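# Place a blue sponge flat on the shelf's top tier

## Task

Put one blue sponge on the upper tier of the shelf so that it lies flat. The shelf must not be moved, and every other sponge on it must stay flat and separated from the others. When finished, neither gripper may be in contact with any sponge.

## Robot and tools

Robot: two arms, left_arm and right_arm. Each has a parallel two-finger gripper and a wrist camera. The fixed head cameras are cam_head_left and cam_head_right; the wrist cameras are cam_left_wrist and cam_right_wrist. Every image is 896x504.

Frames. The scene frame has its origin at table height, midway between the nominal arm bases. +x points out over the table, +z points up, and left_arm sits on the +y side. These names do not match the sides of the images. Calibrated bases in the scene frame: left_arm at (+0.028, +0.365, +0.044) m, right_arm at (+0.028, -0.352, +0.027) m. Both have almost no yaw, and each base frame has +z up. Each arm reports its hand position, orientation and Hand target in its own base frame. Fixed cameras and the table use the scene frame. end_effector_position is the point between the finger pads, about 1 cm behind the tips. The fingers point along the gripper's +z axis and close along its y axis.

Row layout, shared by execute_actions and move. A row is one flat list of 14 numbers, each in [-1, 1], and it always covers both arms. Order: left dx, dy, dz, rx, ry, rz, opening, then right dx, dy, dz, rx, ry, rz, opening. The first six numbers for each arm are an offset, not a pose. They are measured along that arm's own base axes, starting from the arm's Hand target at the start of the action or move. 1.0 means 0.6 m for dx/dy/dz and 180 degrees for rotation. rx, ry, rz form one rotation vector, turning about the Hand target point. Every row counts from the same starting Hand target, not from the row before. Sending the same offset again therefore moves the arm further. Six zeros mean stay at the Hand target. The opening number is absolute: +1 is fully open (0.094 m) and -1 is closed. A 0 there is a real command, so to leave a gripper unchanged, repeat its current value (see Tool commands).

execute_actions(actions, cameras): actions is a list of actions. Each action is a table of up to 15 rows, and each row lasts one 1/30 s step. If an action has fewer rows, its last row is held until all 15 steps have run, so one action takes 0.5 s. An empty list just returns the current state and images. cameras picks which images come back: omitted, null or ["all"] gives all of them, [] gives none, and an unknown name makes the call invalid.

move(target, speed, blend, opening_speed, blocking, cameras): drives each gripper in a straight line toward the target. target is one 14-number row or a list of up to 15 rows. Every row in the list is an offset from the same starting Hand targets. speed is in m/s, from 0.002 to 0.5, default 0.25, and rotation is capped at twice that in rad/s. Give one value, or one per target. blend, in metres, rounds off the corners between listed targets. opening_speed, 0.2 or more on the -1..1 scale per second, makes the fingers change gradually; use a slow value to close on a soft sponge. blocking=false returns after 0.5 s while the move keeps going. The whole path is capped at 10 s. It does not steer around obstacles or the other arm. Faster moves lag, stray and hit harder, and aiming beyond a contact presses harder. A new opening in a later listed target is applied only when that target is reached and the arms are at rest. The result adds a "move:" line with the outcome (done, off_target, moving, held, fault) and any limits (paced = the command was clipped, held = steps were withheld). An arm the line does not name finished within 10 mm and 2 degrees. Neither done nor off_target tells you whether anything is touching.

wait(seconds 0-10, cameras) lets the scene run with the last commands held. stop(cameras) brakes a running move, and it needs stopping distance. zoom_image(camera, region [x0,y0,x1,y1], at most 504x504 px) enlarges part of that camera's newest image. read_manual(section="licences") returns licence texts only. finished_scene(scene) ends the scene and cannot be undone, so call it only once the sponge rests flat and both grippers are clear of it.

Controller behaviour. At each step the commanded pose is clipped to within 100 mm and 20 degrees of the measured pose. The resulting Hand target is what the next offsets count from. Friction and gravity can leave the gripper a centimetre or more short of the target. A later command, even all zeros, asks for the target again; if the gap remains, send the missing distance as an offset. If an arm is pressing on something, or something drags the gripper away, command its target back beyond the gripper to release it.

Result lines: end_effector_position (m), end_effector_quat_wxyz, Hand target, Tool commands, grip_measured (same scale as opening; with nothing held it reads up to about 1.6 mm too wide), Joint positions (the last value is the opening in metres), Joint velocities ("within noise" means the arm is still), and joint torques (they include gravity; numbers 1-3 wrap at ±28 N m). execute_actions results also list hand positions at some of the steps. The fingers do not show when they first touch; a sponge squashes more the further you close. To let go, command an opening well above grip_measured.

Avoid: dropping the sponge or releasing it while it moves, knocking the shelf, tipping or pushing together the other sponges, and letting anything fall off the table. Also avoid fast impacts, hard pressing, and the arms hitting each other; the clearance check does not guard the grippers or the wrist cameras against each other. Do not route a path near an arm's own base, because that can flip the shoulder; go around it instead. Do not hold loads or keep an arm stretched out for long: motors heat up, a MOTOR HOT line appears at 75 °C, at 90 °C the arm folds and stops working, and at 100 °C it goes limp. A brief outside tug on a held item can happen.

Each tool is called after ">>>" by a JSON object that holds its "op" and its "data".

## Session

>>> {"op": "execute_actions", "data": {"actions": []}}

Scene clock: 0.00 s.
left_arm: end_effector_position=(+0.4062, +0.0450, +0.1053) grip_measured=+1.000 end_effector_quat_wxyz=(+0.570, -0.097, +0.805, +0.133) | right_arm: end_effector_position=(+0.4027, -0.0245, +0.1138) grip_measured=+1.000 end_effector_quat_wxyz=(+0.606, +0.063, +0.791, -0.059)
Joint positions: left_arm=[-0.056 1.587 0.449 0.792 -0.383 -0.025 0.094] | right_arm=[0.02 1.559 0.378 0.914 0.19 0.035 0.094]
Joint velocities: within noise
Joint torques (N m): no reading
Motor temperatures (°C): left_arm=[26 27 28 25 24 27 28] | right_arm=[27 29 26 27 27 28 28]
Heat: left arm: 28 °C; right arm: 29 °C.
Hand target: left_arm +0.4116, +0.0458, +0.1221; +0.590, -0.105, +0.790, +0.131 | right_arm +0.4073, -0.0259, +0.1300; +0.624, +0.070, +0.776, -0.058
Tool commands: left_gripper/opening=+1.0 right_gripper/opening=+1.0

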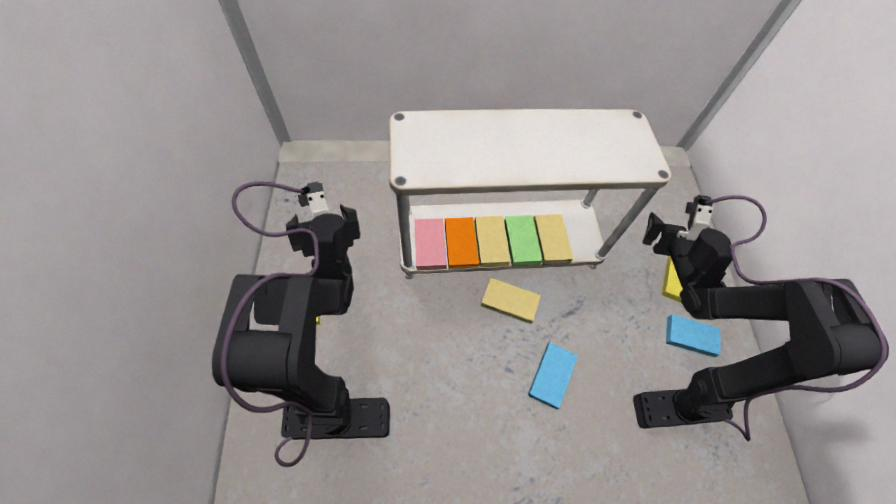

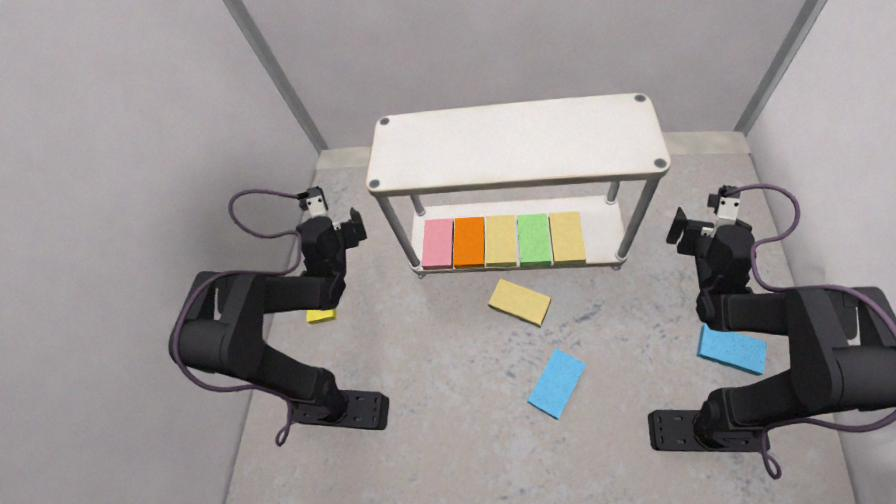

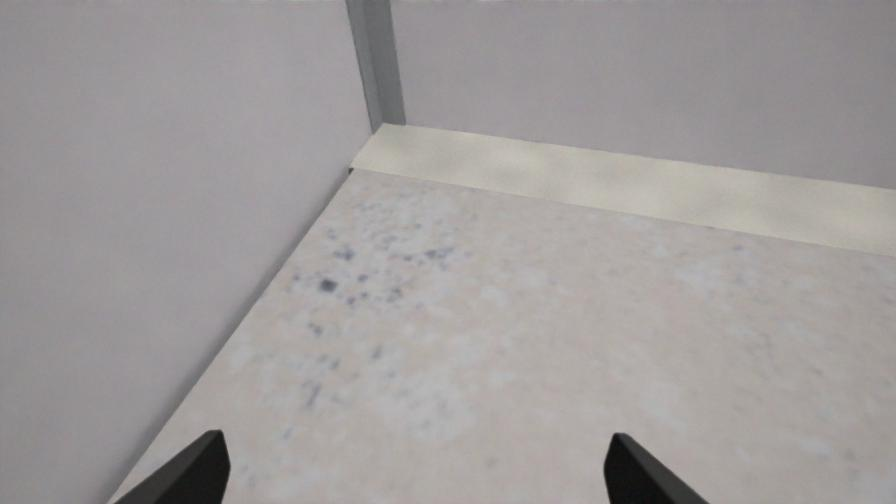

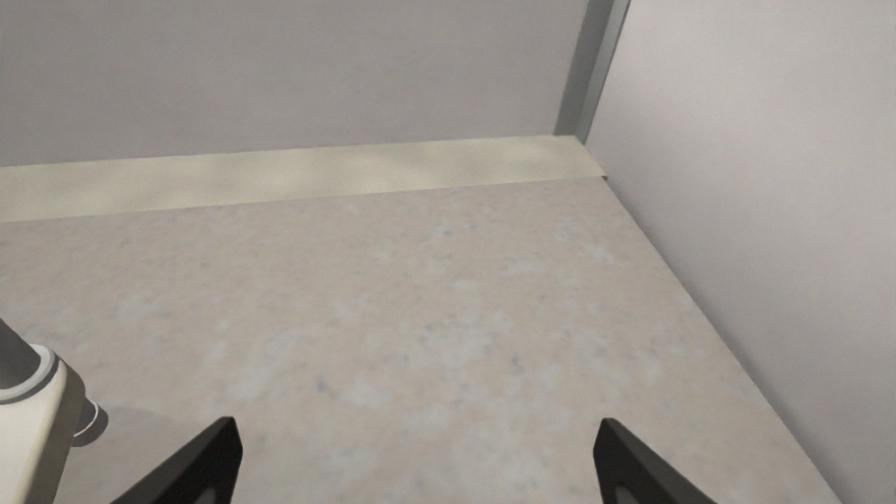

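>>> {"op": "move", "data": {"target": [-0.53,-0.815,0.08,-0.009,0.213,-0.241,1,0,0,0,0,0,0,1]}}

Scene clock: 4.67 s.
left_arm: end_effector_position=(+0.0904, -0.4374, +0.1574) grip_measured=+1.000 end_effector_quat_wxyz=(+0.306, +0.241, +0.919, -0.066) | right_arm: end_effector_position=(+0.4027, -0.0245, +0.1138) grip_measured=+1.000 end_effector_quat_wxyz=(+0.606, +0.063, +0.791, -0.059)
Joint positions: left_arm=[-1.584 1.942 1.713 -1.027 -0.562 -0.979 0.094] | right_arm=[0.02 1.559 0.378 0.914 0.19 0.035 0.094]
Joint velocities: within noise
Joint torques (N m): left_arm=[0.08 -6.83 9.2 0.52 -0.27 -0.1] | right_arm=[-0.1 -5.91 5.16 2.2 -0.01 0]
Motor temperatures (°C): left_arm=[26 27 29 25 24 27 28] | right_arm=[27 29 27 28 27 28 28]
Heat: left arm: 29 °C; right arm: 29 °C.
Hand target: left_arm +0.0936, -0.4432, +0.1701; +0.309, +0.228, +0.920, -0.077 | right_arm +0.4073, -0.0259, +0.1300; +0.624, +0.070, +0.776, -0.058
Off the commanded pose: left_arm 0.014 m, 2 deg | right_arm 0.017 m, 3 deg.
move: off_target (left_arm, right_arm)

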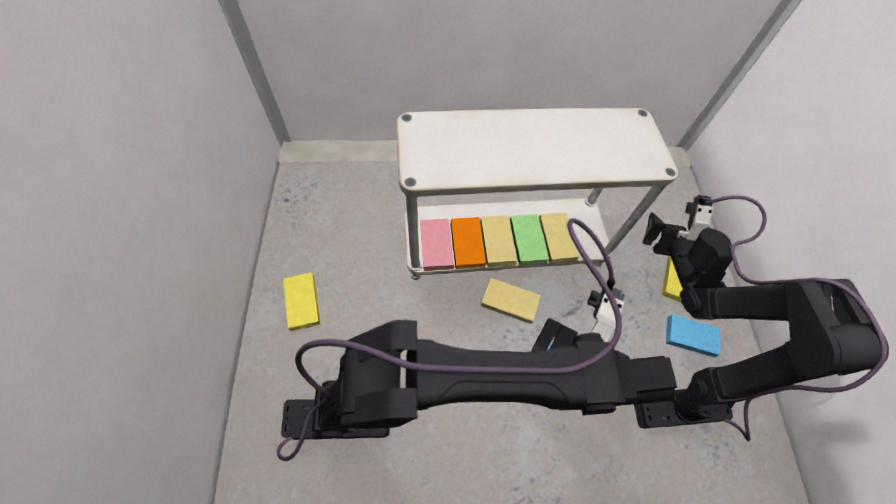

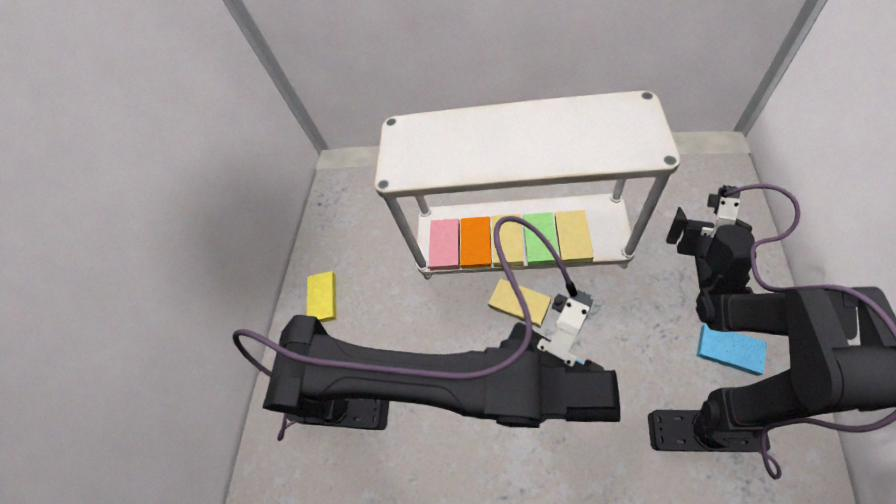

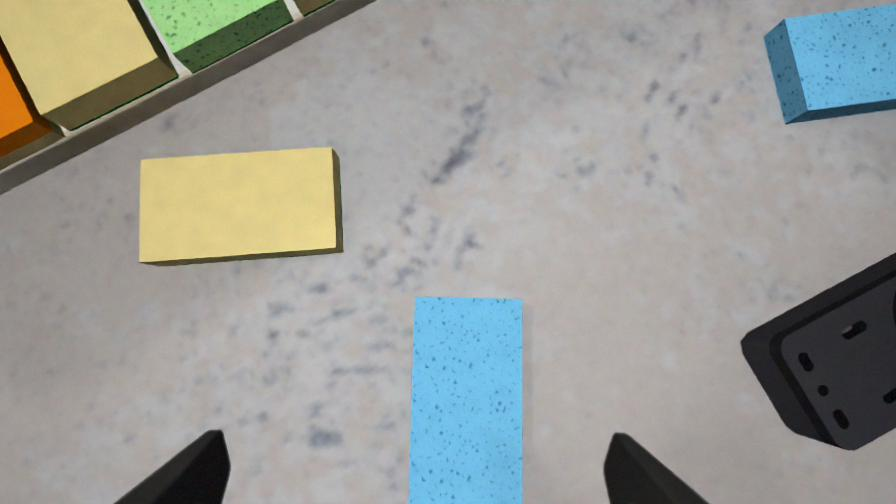

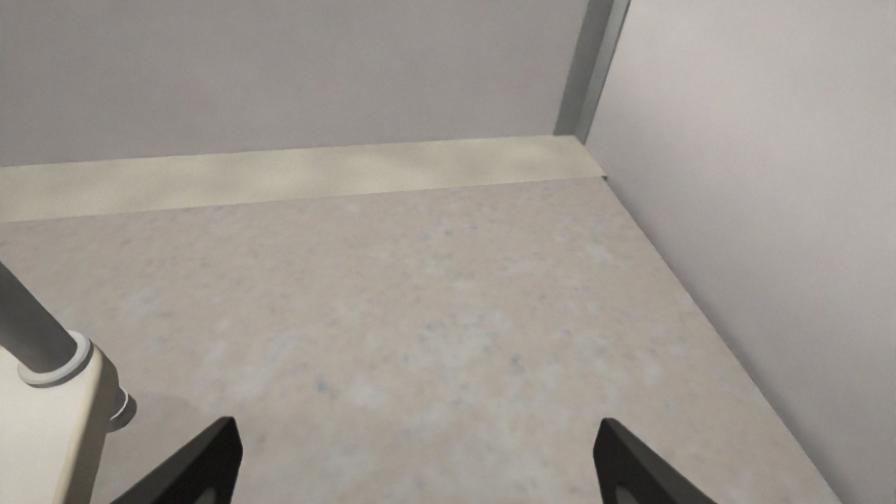

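>>> {"op": "move", "data": {"target": [-0.036,-0.02,-0.2,0,0,0,1,0,0,0,0,0,0,1], "cameras": ["cam_left_wrist","cam_head_left"]}}

Scene clock: 8.33 s.
left_arm: end_effector_position=(+0.0682, -0.4511, +0.0462) grip_measured=+1.000 end_effector_quat_wxyz=(+0.298, +0.242, +0.921, -0.063) | right_arm: end_effector_position=(+0.4027, -0.0245, +0.1138) grip_measured=+1.000 end_effector_quat_wxyz=(+0.606, +0.063, +0.791, -0.059)
Joint positions: left_arm=[-1.633 2.089 1.489 -0.699 -0.562 -1.041 0.094] | right_arm=[0.02 1.559 0.378 0.914 0.19 0.035 0.094]
Joint velocities: within noise
Joint torques (N m): left_arm=[-0.2 -8.53 4.04 0.95 -0.43 -0.1] | right_arm=[-0.09 -5.93 5.15 2.2 -0.01 0]
Motor temperatures (°C): left_arm=[26 28 29 26 25 27 28] | right_arm=[27 29 27 29 27 28 28]
Heat: left arm: 29 °C; right arm: 29 °C.
Hand target: left_arm +0.0720, -0.4552, +0.0501; +0.309, +0.228, +0.920, -0.077 | right_arm +0.4073, -0.0259, +0.1300; +0.624, +0.070, +0.776, -0.058
Off the commanded pose: left_arm 0.007 m, 3 deg | right_arm 0.017 m, 3 deg.
move: off_target (left_arm, right_arm)
Images, in order (width x height): cam_head_left 896x504, cam_left_wrist 896x504.

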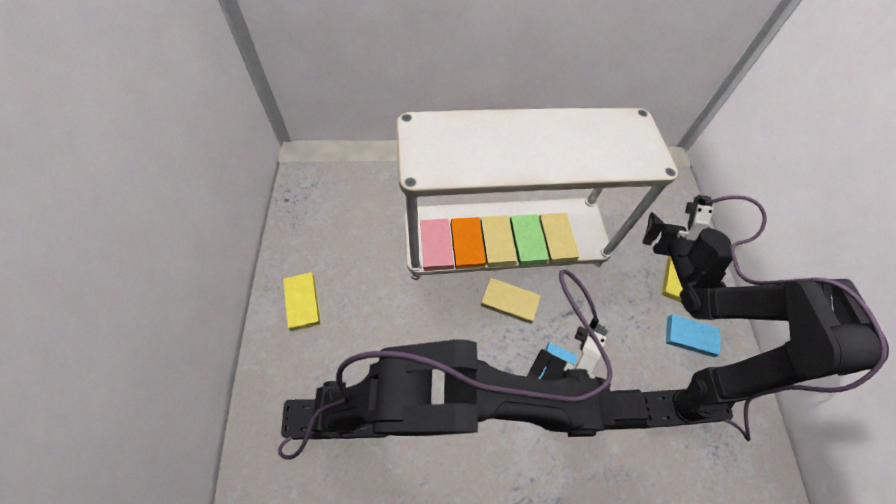

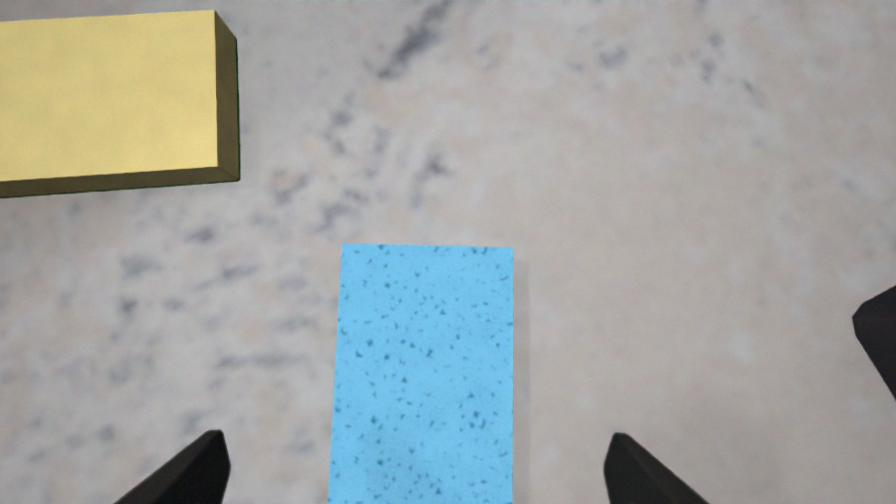

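>>> {"op": "move", "data": {"target": [0,0,-0.124,0,0,0,1,0,0,0,0,0,0,1], "speed": 0.1, "cameras": ["cam_left_wrist"]}}

>>> {"op": "move", "data": {"target": [0,0,0,0,0,0,0.15,0,0,0,0,0,0,1], "opening_speed": 0.8, "cameras": ["cam_left_wrist"]}}

Scene clock: 10.27 s.
left_arm: end_effector_position=(+0.0681, -0.4531, -0.0233) grip_measured=+1.000 end_effector_quat_wxyz=(+0.299, +0.238, +0.921, -0.069) | right_arm: end_effector_position=(+0.4027, -0.0245, +0.1138) grip_measured=+1.000 end_effector_quat_wxyz=(+0.606, +0.063, +0.791, -0.059)
Joint positions: left_arm=[-1.633 2.21 1.374 -0.45 -0.562 -1.044 0.094] | right_arm=[0.02 1.559 0.378 0.914 0.19 0.035 0.094]
Joint velocities: within noise
Joint torques (N m): left_arm=[-0.2 -8.1 3.38 0.96 -0.44 -0.07] | right_arm=[-0.09 -5.93 5.16 2.2 -0.01 0]
Motor temperatures (°C): left_arm=[26 28 29 26 25 27 28] | right_arm=[27 30 27 30 27 28 28]
Heat: left arm: 29 °C; right arm: 30 °C.
Hand target: left_arm +0.0720, -0.4552, -0.0243; +0.309, +0.228, +0.920, -0.077 | right_arm +0.4073, -0.0259, +0.1300; +0.624, +0.070, +0.776, -0.058
Off the commanded pose: left_arm 0.005 m, 2 deg | right_arm 0.017 m, 3 deg.
move: off_target (right_arm)
Images, in order (width x height): cam_left_wrist 896x504.

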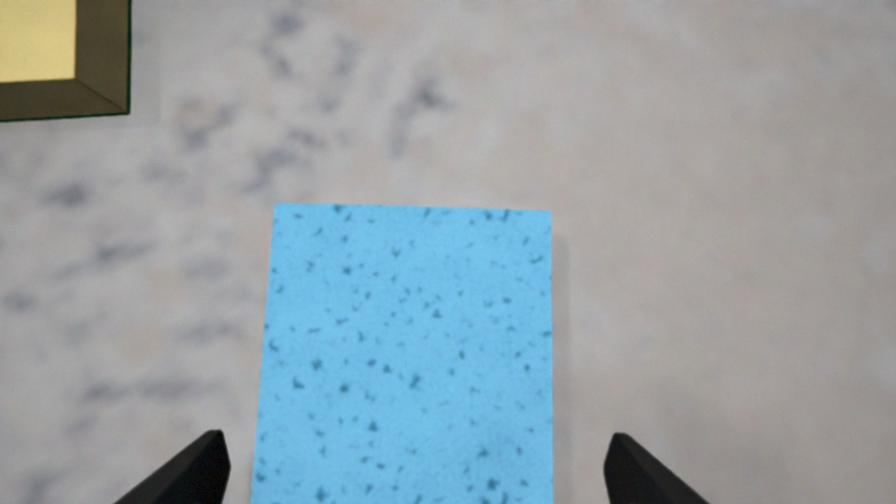

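Scene clock: 11.83 s.
left_arm: end_effector_position=(+0.0683, -0.4534, -0.0231) grip_measured=+0.336 end_effector_quat_wxyz=(+0.300, +0.238, +0.921, -0.070) | right_arm: end_effector_position=(+0.4027, -0.0245, +0.1138) grip_measured=+1.000 end_effector_quat_wxyz=(+0.606, +0.063, +0.791, -0.059)
Joint positions: left_arm=[-1.633 2.21 1.374 -0.449 -0.564 -1.044 0.063] | right_arm=[0.02 1.559 0.378 0.914 0.19 0.035 0.094]
Joint velocities: within noise
Joint torques (N m): left_arm=[-0.18 -8.08 3.41 0.95 -0.44 -0.08] | right_arm=[-0.09 -5.91 5.15 2.2 -0.01 0]
Motor temperatures (°C): left_arm=[26 29 29 26 25 27 28] | right_arm=[27 30 27 30 27 28 28]
Heat: left arm: 29 °C; right arm: 30 °C.
Hand target: left_arm +0.0720, -0.4552, -0.0243; +0.309, +0.228, +0.920, -0.077 | right_arm +0.4073, -0.0259, +0.1300; +0.624, +0.070, +0.776, -0.058
Off the commanded pose: left_arm 0.004 m, 2 deg | right_arm 0.017 m, 3 deg.
move: off_target (right_arm)
Images, in order (width x height): cam_left_wrist 896x504.

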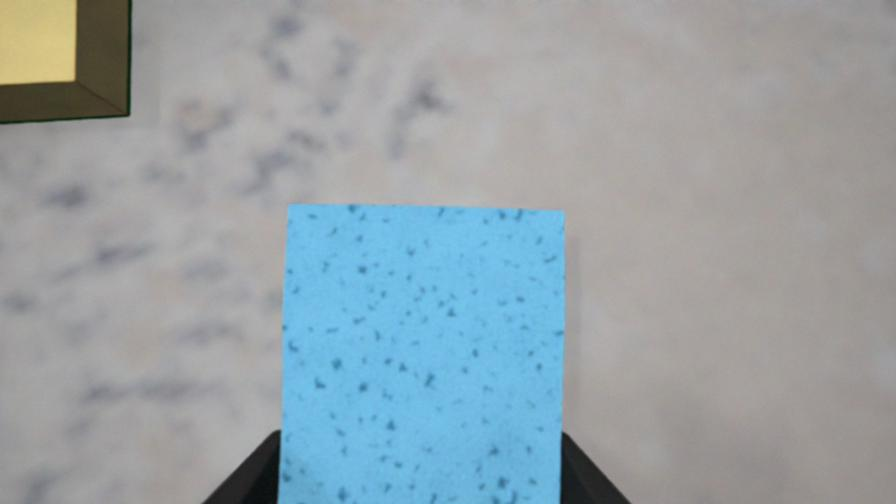

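>>> {"op": "move", "data": {"target": [[0.013,0.059,0.457,0,0,0,0.15,0,0,0,0,0,0,1],[0.213,0.292,0.757,0,0,-0.08,0.15,0,0,0,0,0,0,1],[0.48,0.342,0.757,0,0,-0.145,0.15,0,0,0,0,0,0,1]], "blend": 0.04, "speed": 0.2, "cameras": ["cam_left_wrist","cam_head_left"]}}

>>> {"op": "move", "data": {"target": [0.083,0,-0.11,0,0,0,0.15,0,0,0,0,0,0,1], "speed": 0.1}}

>>> {"op": "zoom_image", "data": {"camera": "cam_head_right", "region": [360, 60, 560, 220]}}

Scene clock: 16.87 s.
left_arm: end_effector_position=(+0.3669, -0.2455, +0.4145) grip_measured=+0.331 end_effector_quat_wxyz=(+0.392, +0.391, +0.819, -0.154) | right_arm: end_effector_position=(+0.4027, -0.0245, +0.1138) grip_measured=+1.000 end_effector_quat_wxyz=(+0.606, +0.063, +0.791, -0.059)
Joint positions: left_arm=[-0.493 2.014 2.826 -1.541 0.248 0.286 0.063] | right_arm=[0.02 1.559 0.378 0.914 0.19 0.035 0.094]
Joint velocities: within noise
Joint torques (N m): left_arm=[-0.02 -6.05 6.04 1.41 0.3 0.04] | right_arm=[-0.09 -5.93 5.16 2.2 -0.01 0]
Motor temperatures (°C): left_arm=[26 29 29 26 25 27 28] | right_arm=[27 30 27 31 27 28 28]
Heat: left arm: 29 °C; right arm: 31 °C.
Hand target: left_arm +0.3600, -0.2500, +0.4299; +0.283, +0.430, +0.845, -0.144 | right_arm +0.4073, -0.0259, +0.1300; +0.624, +0.070, +0.776, -0.058
Off the commanded pose: left_arm 0.017 m, 14 deg | right_arm 0.017 m, 3 deg.
elbow stopped short (left arm): the move would have taken joint 3 (elbow) straighter than the controller allows.
move: off_target (left_arm, right_arm)
Images, in order (width x height): cam_head_left 896x504, cam_left_wrist 896x504.

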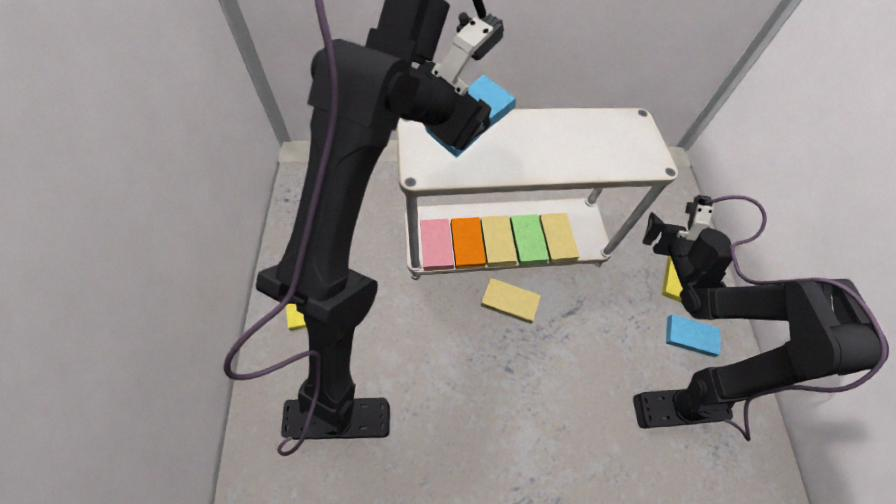

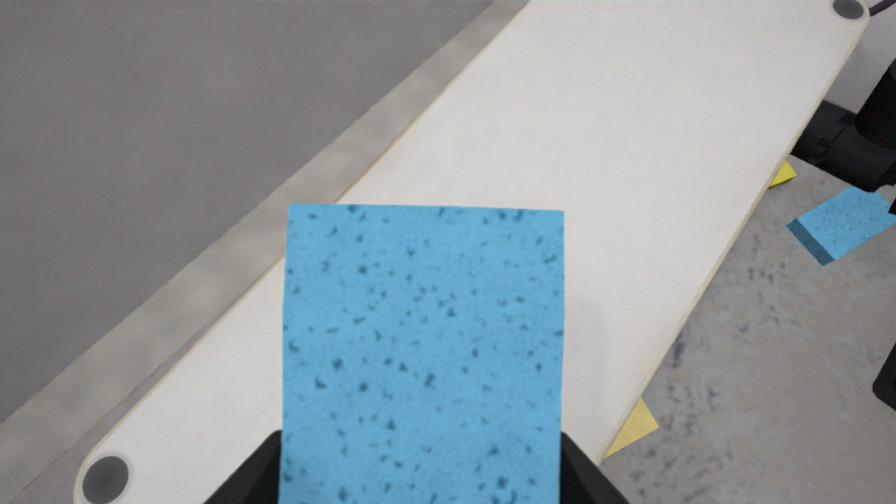

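Scene clock: 19.00 s.
left_arm: end_effector_position=(+0.4088, -0.2512, +0.3506) grip_measured=+0.331 end_effector_quat_wxyz=(+0.331, +0.410, +0.838, -0.143) | right_arm: end_effector_position=(+0.4027, -0.0245, +0.1138) grip_measured=+1.000 end_effector_quat_wxyz=(+0.606, +0.063, +0.791, -0.059)
Joint positions: left_arm=[-0.453 2.161 2.826 -1.541 0.272 0.358 0.063] | right_arm=[0.02 1.559 0.378 0.914 0.19 0.035 0.094]
Joint velocities: within noise
Joint torques (N m): left_arm=[0.49 -7.2 6.52 1.25 0.34 0.06] | right_arm=[-0.09 -5.93 5.16 2.2 -0.01 0]
Motor temperatures (°C): left_arm=[26 29 30 26 25 27 28] | right_arm=[27 30 27 31 27 28 28]
Heat: left arm: 30 °C; right arm: 31 °C.
Hand target: left_arm +0.4098, -0.2500, +0.3639; +0.283, +0.430, +0.845, -0.144 | right_arm +0.4073, -0.0259, +0.1300; +0.624, +0.070, +0.776, -0.058
Off the commanded pose: left_arm 0.013 m, 6 deg | right_arm 0.017 m, 3 deg.
elbow stopped short (left arm): the move would have taken joint 3 (elbow) straighter than the controller allows.
move: off_target (left_arm, right_arm)

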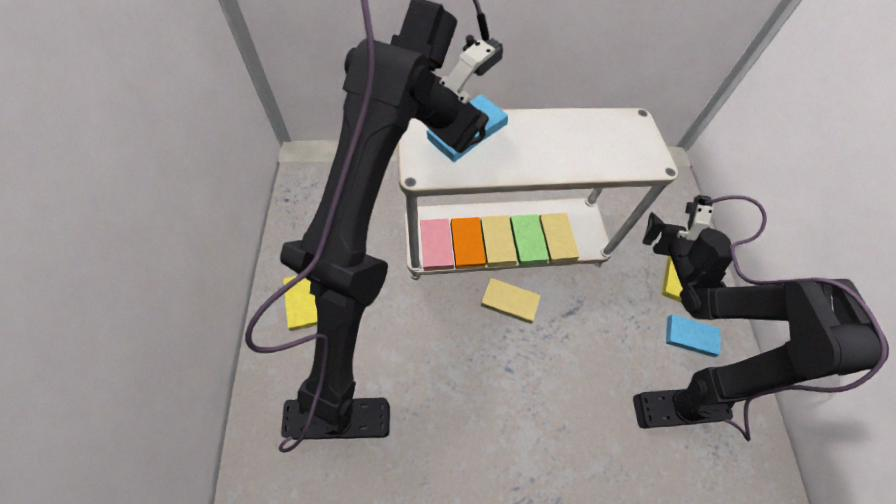

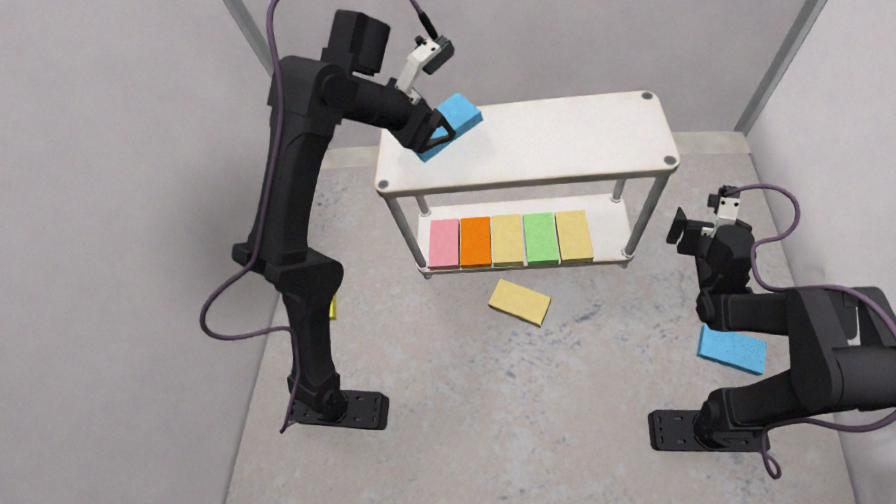

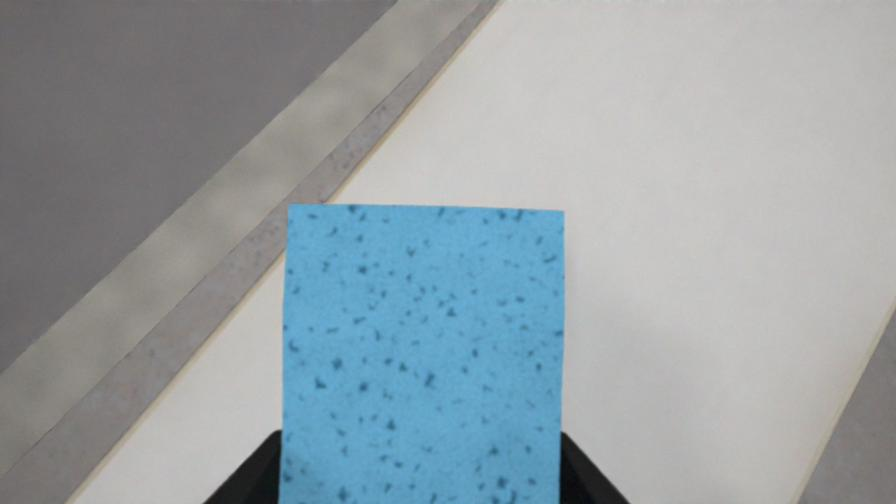

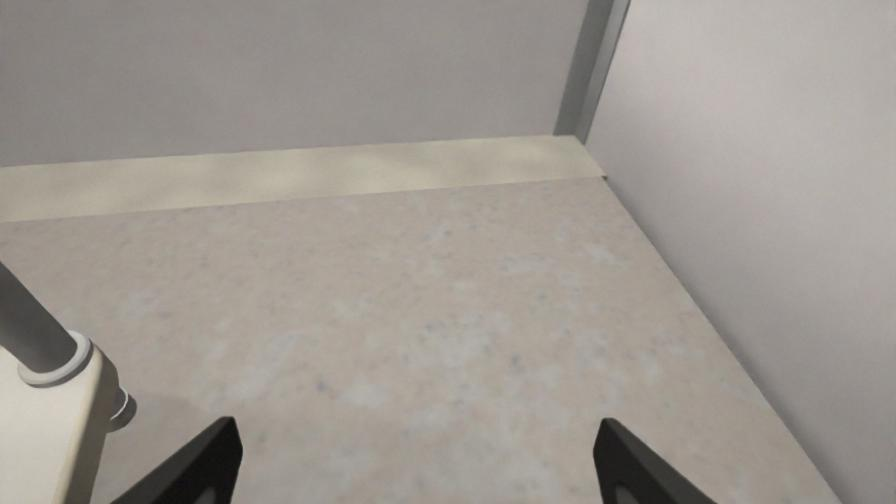

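Scaled by 2.520 from the camera's 896x504 image, which has a finer 1280x720 frame.

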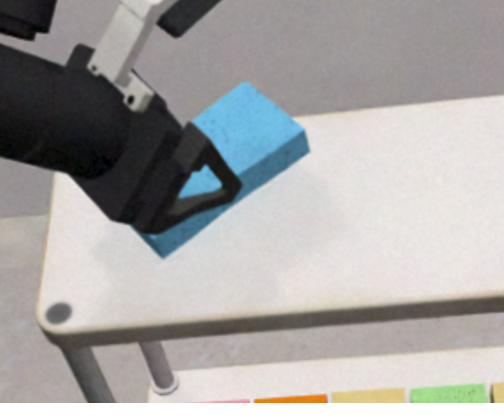

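>>> {"op": "move", "data": {"target": [-0.038,-0.005,-0.035,0,0,0,0.15,0,0,0,0,0,0,1], "speed": 0.05}}

>>> {"op": "zoom_image", "data": {"camera": "cam_head_right", "region": [360, 60, 560, 220]}}

Scene clock: 21.13 s.
left_arm: end_effector_position=(+0.4041, -0.2527, +0.3332) grip_measured=+0.331 end_effector_quat_wxyz=(+0.303, +0.422, +0.843, -0.141) | right_arm: end_effector_position=(+0.4027, -0.0245, +0.1138) grip_measured=+1.000 end_effector_quat_wxyz=(+0.606, +0.063, +0.791, -0.059)
Joint positions: left_arm=[-0.461 2.146 2.748 -1.541 0.271 0.378 0.063] | right_arm=[0.02 1.559 0.378 0.914 0.19 0.035 0.094]
Joint velocities: within noise
Joint torques (N m): left_arm=[-0.68 -10.33 2.35 0.94 0.11 -0.05] | right_arm=[-0.09 -5.91 5.16 2.19 -0.01 0]
Motor temperatures (°C): left_arm=[26 30 29 26 25 27 28] | right_arm=[27 30 27 32 27 28 28]
Heat: left arm: 30 °C; right arm: 32 °C.
Hand target: left_arm +0.3870, -0.2530, +0.3429; +0.283, +0.430, +0.845, -0.144 | right_arm +0.4073, -0.0259, +0.1300; +0.624, +0.070, +0.776, -0.058
Off the commanded pose: left_arm 0.020 m, 2 deg | right_arm 0.017 m, 3 deg.
joint sent to its limit (left arm) — joint 4 (wrist pitch), lower limit. The joint targets are off in position, not in orientation.
move: off_target (left_arm, right_arm)

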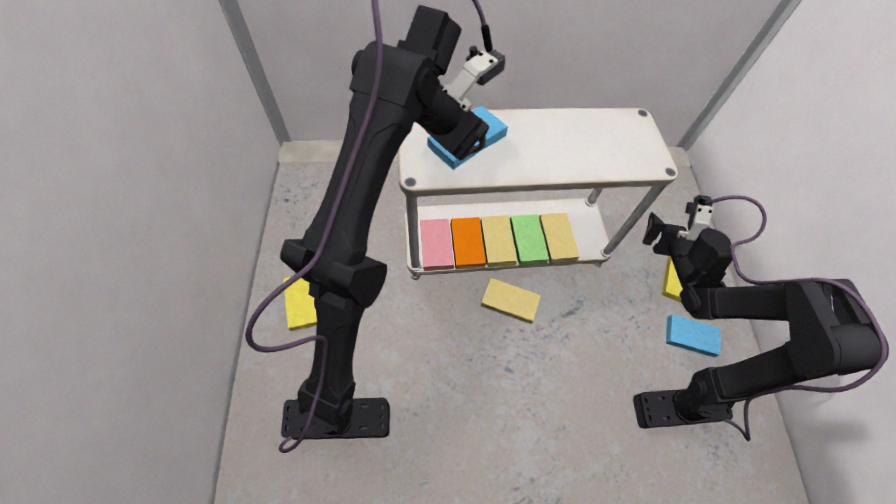

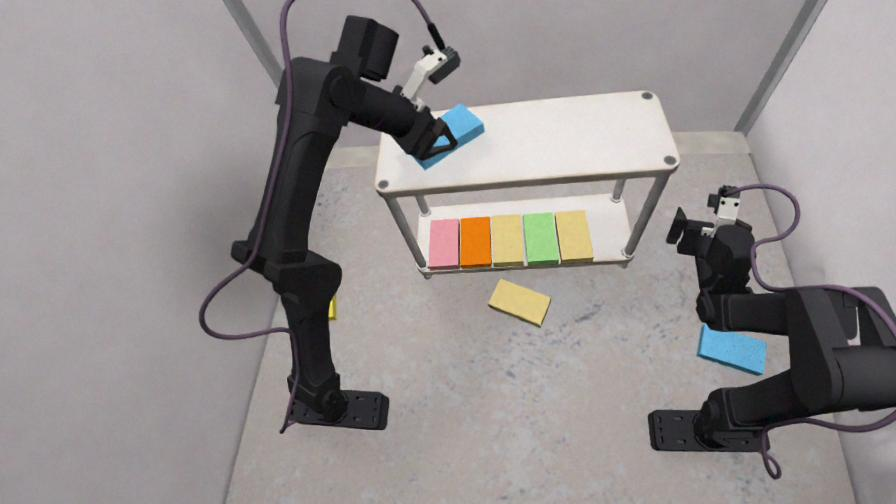

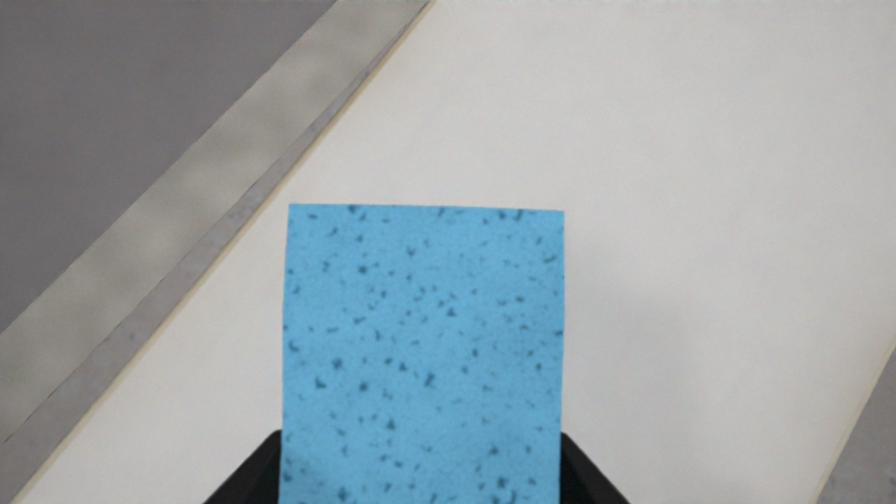

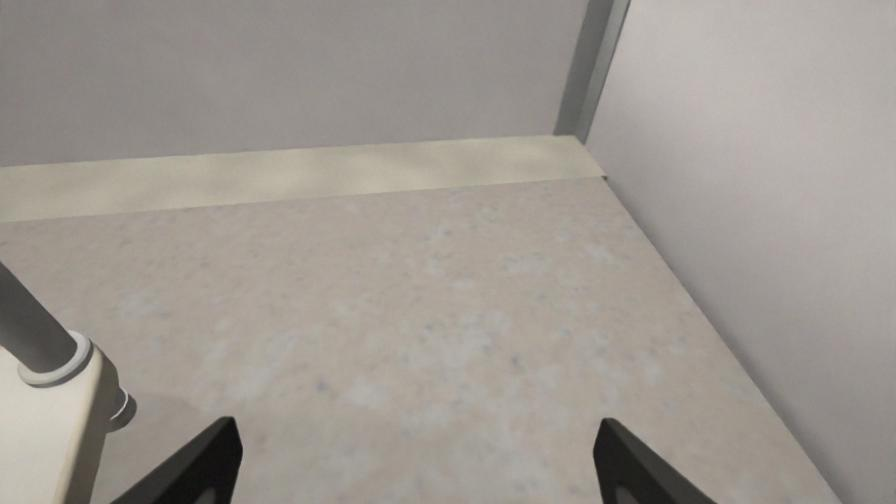

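Scaled by 2.520 from the camera's 896x504 image, which has a finer 1280x720 frame.

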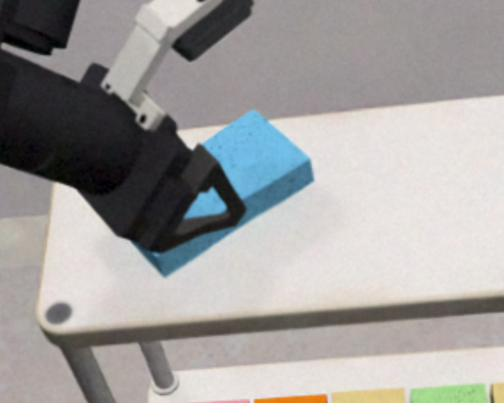

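>>> {"op": "move", "data": {"target": [0.018,0,-0.022,0,0,0,0.15,0,0,0,0,0,0,1], "speed": 0.05, "cameras": ["cam_left_wrist"]}}

Scene clock: 22.23 s.
left_arm: end_effector_position=(+0.4041, -0.2527, +0.3332) grip_measured=+0.331 end_effector_quat_wxyz=(+0.303, +0.426, +0.841, -0.139) | right_arm: end_effector_position=(+0.4027, -0.0245, +0.1138) grip_measured=+1.000 end_effector_quat_wxyz=(+0.606, +0.063, +0.791, -0.059)
Joint positions: left_arm=[-0.461 2.146 2.748 -1.541 0.271 0.389 0.063] | right_arm=[0.02 1.559 0.378 0.914 0.19 0.035 0.094]
Joint velocities: within noise
Joint torques (N m): left_arm=[0.32 -7.49 3.37 0.94 0.2 0.04] | right_arm=[-0.1 -5.93 5.16 2.2 -0.01 0]
Motor temperatures (°C): left_arm=[26 30 29 26 25 27 28] | right_arm=[27 30 27 32 27 28 28]
Heat: left arm: 30 °C; right arm: 32 °C.
Hand target: left_arm +0.3978, -0.2530, +0.3297; +0.283, +0.430, +0.845, -0.144 | right_arm +0.4073, -0.0259, +0.1300; +0.624, +0.070, +0.776, -0.058
Off the commanded pose: left_arm 0.007 m, 2 deg | right_arm 0.017 m, 3 deg.
joint sent to its limit (left arm) — joint 4 (wrist pitch), lower limit. The joint targets are off in position, not in orientation.
move: off_target (right_arm)
Images, in order (width x height): cam_left_wrist 896x504.

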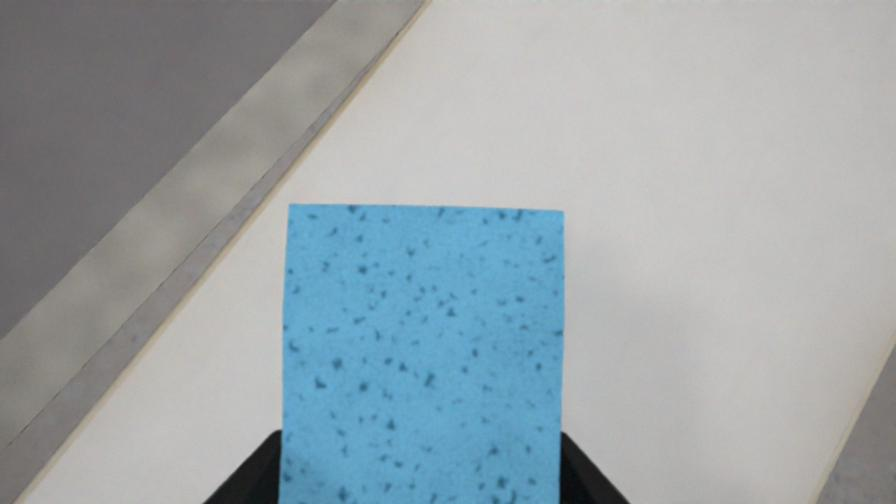

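>>> {"op": "move", "data": {"target": [0.008,0,-0.022,0,0,0,0.15,0,0,0,0,0,0,1], "speed": 0.05, "cameras": ["cam_head_right"]}}

>>> {"op": "zoom_image", "data": {"camera": "cam_head_right", "region": [360, 60, 560, 220]}}

Scene clock: 23.50 s.
left_arm: end_effector_position=(+0.4044, -0.2531, +0.3320) grip_measured=+0.331 end_effector_quat_wxyz=(+0.307, +0.429, +0.838, -0.139) | right_arm: end_effector_position=(+0.4027, -0.0245, +0.1138) grip_measured=+1.000 end_effector_quat_wxyz=(+0.606, +0.063, +0.791, -0.059)
Joint positions: left_arm=[-0.461 2.1 2.651 -1.483 0.272 0.394 0.063] | right_arm=[0.02 1.559 0.378 0.914 0.19 0.035 0.094]
Joint velocities: within noise
Joint torques (N m): left_arm=[0.5 -6.86 1.47 1.08 0.21 0.05] | right_arm=[-0.09 -5.91 5.16 2.2 -0.01 0]
Motor temperatures (°C): left_arm=[26 30 29 26 25 27 28] | right_arm=[27 30 27 32 27 28 28]
Heat: left arm: 30 °C; right arm: 32 °C.
Hand target: left_arm +0.4026, -0.2530, +0.3165; +0.283, +0.430, +0.845, -0.144 | right_arm +0.4073, -0.0259, +0.1300; +0.624, +0.070, +0.776, -0.058
Off the commanded pose: left_arm 0.016 m, 3 deg | right_arm 0.017 m, 3 deg.
move: off_target (left_arm, right_arm)
Images, in order (width x height): cam_head_right 896x504.

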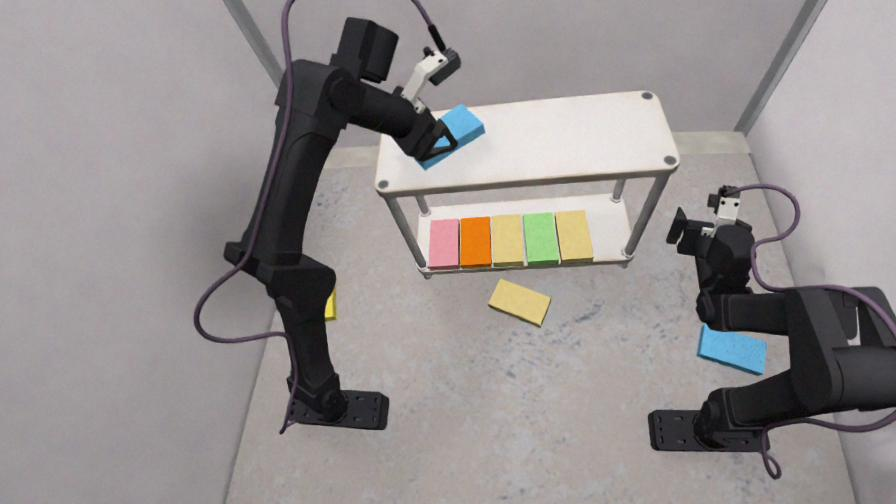

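Scaled by 2.520 from the camera's 896x504 image, which has a finer 1280x720 frame.

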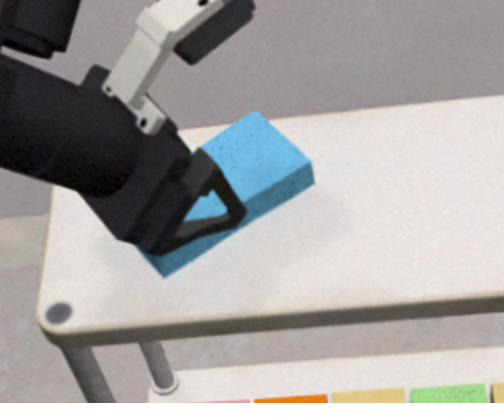

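>>> {"op": "move", "data": {"target": [-0.008,0,0.013,0,0,0,0.15,0,0,0,0,0,0,1], "speed": 0.05, "cameras": []}}

>>> {"op": "move", "data": {"target": [0,0,0,0,0,0,1,0,0,0,0,0,0,1], "opening_speed": 0.8}}

Scene clock: 24.70 s.
left_arm: end_effector_position=(+0.4042, -0.2530, +0.3333) grip_measured=+0.331 end_effector_quat_wxyz=(+0.309, +0.428, +0.838, -0.139) | right_arm: end_effector_position=(+0.4027, -0.0245, +0.1138) grip_measured=+1.000 end_effector_quat_wxyz=(+0.606, +0.063, +0.791, -0.059)
Joint positions: left_arm=[-0.461 2.1 2.656 -1.484 0.272 0.394 0.063] | right_arm=[0.02 1.559 0.378 0.914 0.19 0.035 0.094]
Joint velocities: within noise
Joint torques (N m): left_arm=[0.06 -5.83 5.74 0.71 0.17 -0.02] | right_arm=[-0.09 -5.91 5.16 2.2 -0.01 0]
Motor temperatures (°C): left_arm=[26 30 29 26 25 27 28] | right_arm=[27 30 27 32 27 28 28]
Heat: left arm: 30 °C; right arm: 32 °C.
Hand target: left_arm +0.3978, -0.2530, +0.3243; +0.283, +0.430, +0.845, -0.144 | right_arm +0.4073, -0.0259, +0.1300; +0.624, +0.070, +0.776, -0.058
Off the commanded pose: left_arm 0.011 m, 3 deg | right_arm 0.017 m, 3 deg.
move: off_target (left_arm, right_arm)
No camera images: "cameras" was empty.

Scene clock: 26.30 s.
left_arm: end_effector_position=(+0.4047, -0.2508, +0.3253) grip_measured=+0.997 end_effector_quat_wxyz=(+0.295, +0.423, +0.845, -0.140) | right_arm: end_effector_position=(+0.4027, -0.0245, +0.1138) grip_measured=+1.000 end_effector_quat_wxyz=(+0.606, +0.063, +0.791, -0.059)
Joint positions: left_arm=[-0.456 2.112 2.656 -1.501 0.272 0.386 0.094] | right_arm=[0.02 1.559 0.378 0.914 0.19 0.035 0.094]
Joint velocities: within noise
Joint torques (N m): left_arm=[0.06 -6.68 5.97 0.8 0.16 -0.01] | right_arm=[-0.09 -5.91 5.16 2.2 -0.01 0]
Motor temperatures (°C): left_arm=[26 30 29 26 25 27 28] | right_arm=[27 30 27 32 27 28 28]
Heat: left arm: 30 °C; right arm: 32 °C.
Hand target: left_arm +0.3978, -0.2530, +0.3243; +0.283, +0.430, +0.845, -0.144 | right_arm +0.4073, -0.0259, +0.1300; +0.624, +0.070, +0.776, -0.058
Off the commanded pose: left_arm 0.007 m, 2 deg | right_arm 0.017 m, 3 deg.
move: off_target (right_arm)

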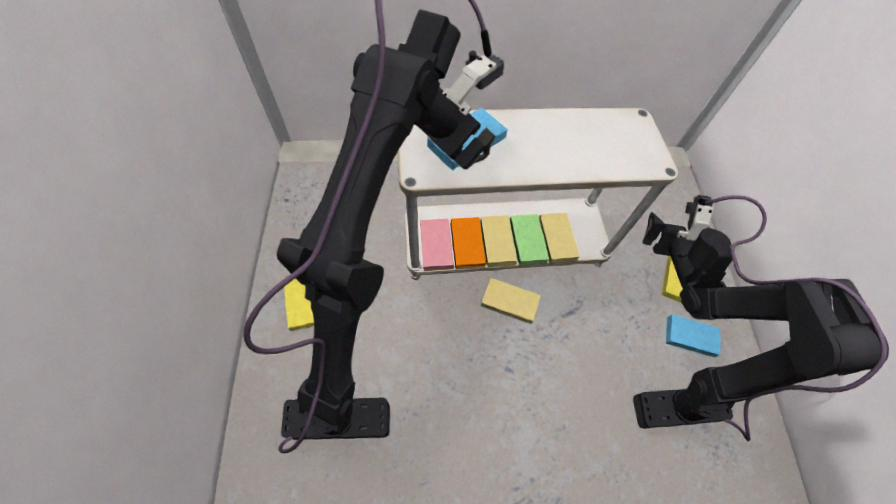

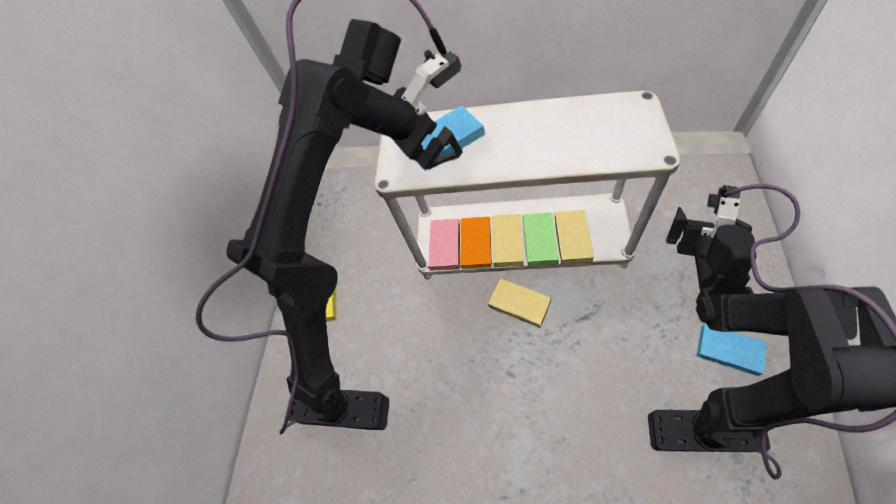

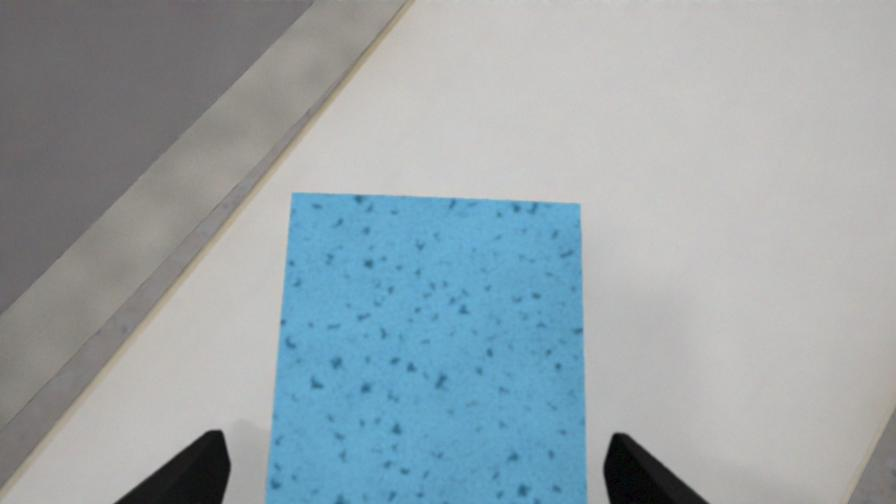

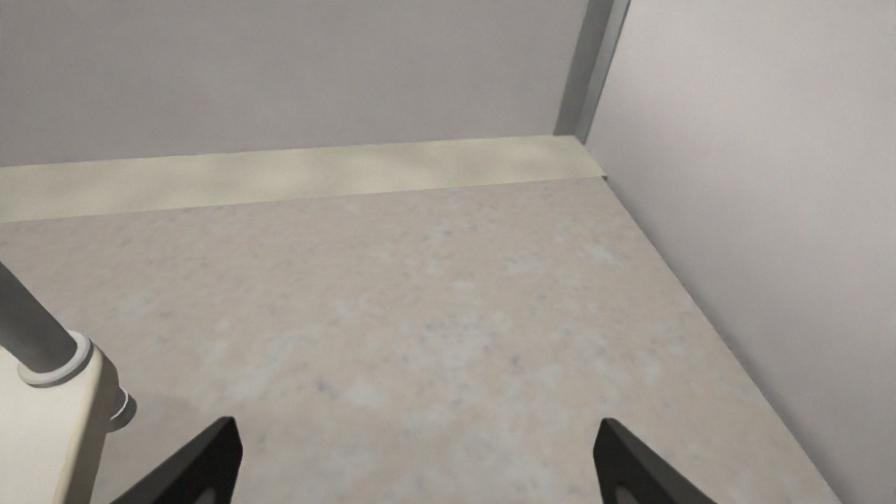

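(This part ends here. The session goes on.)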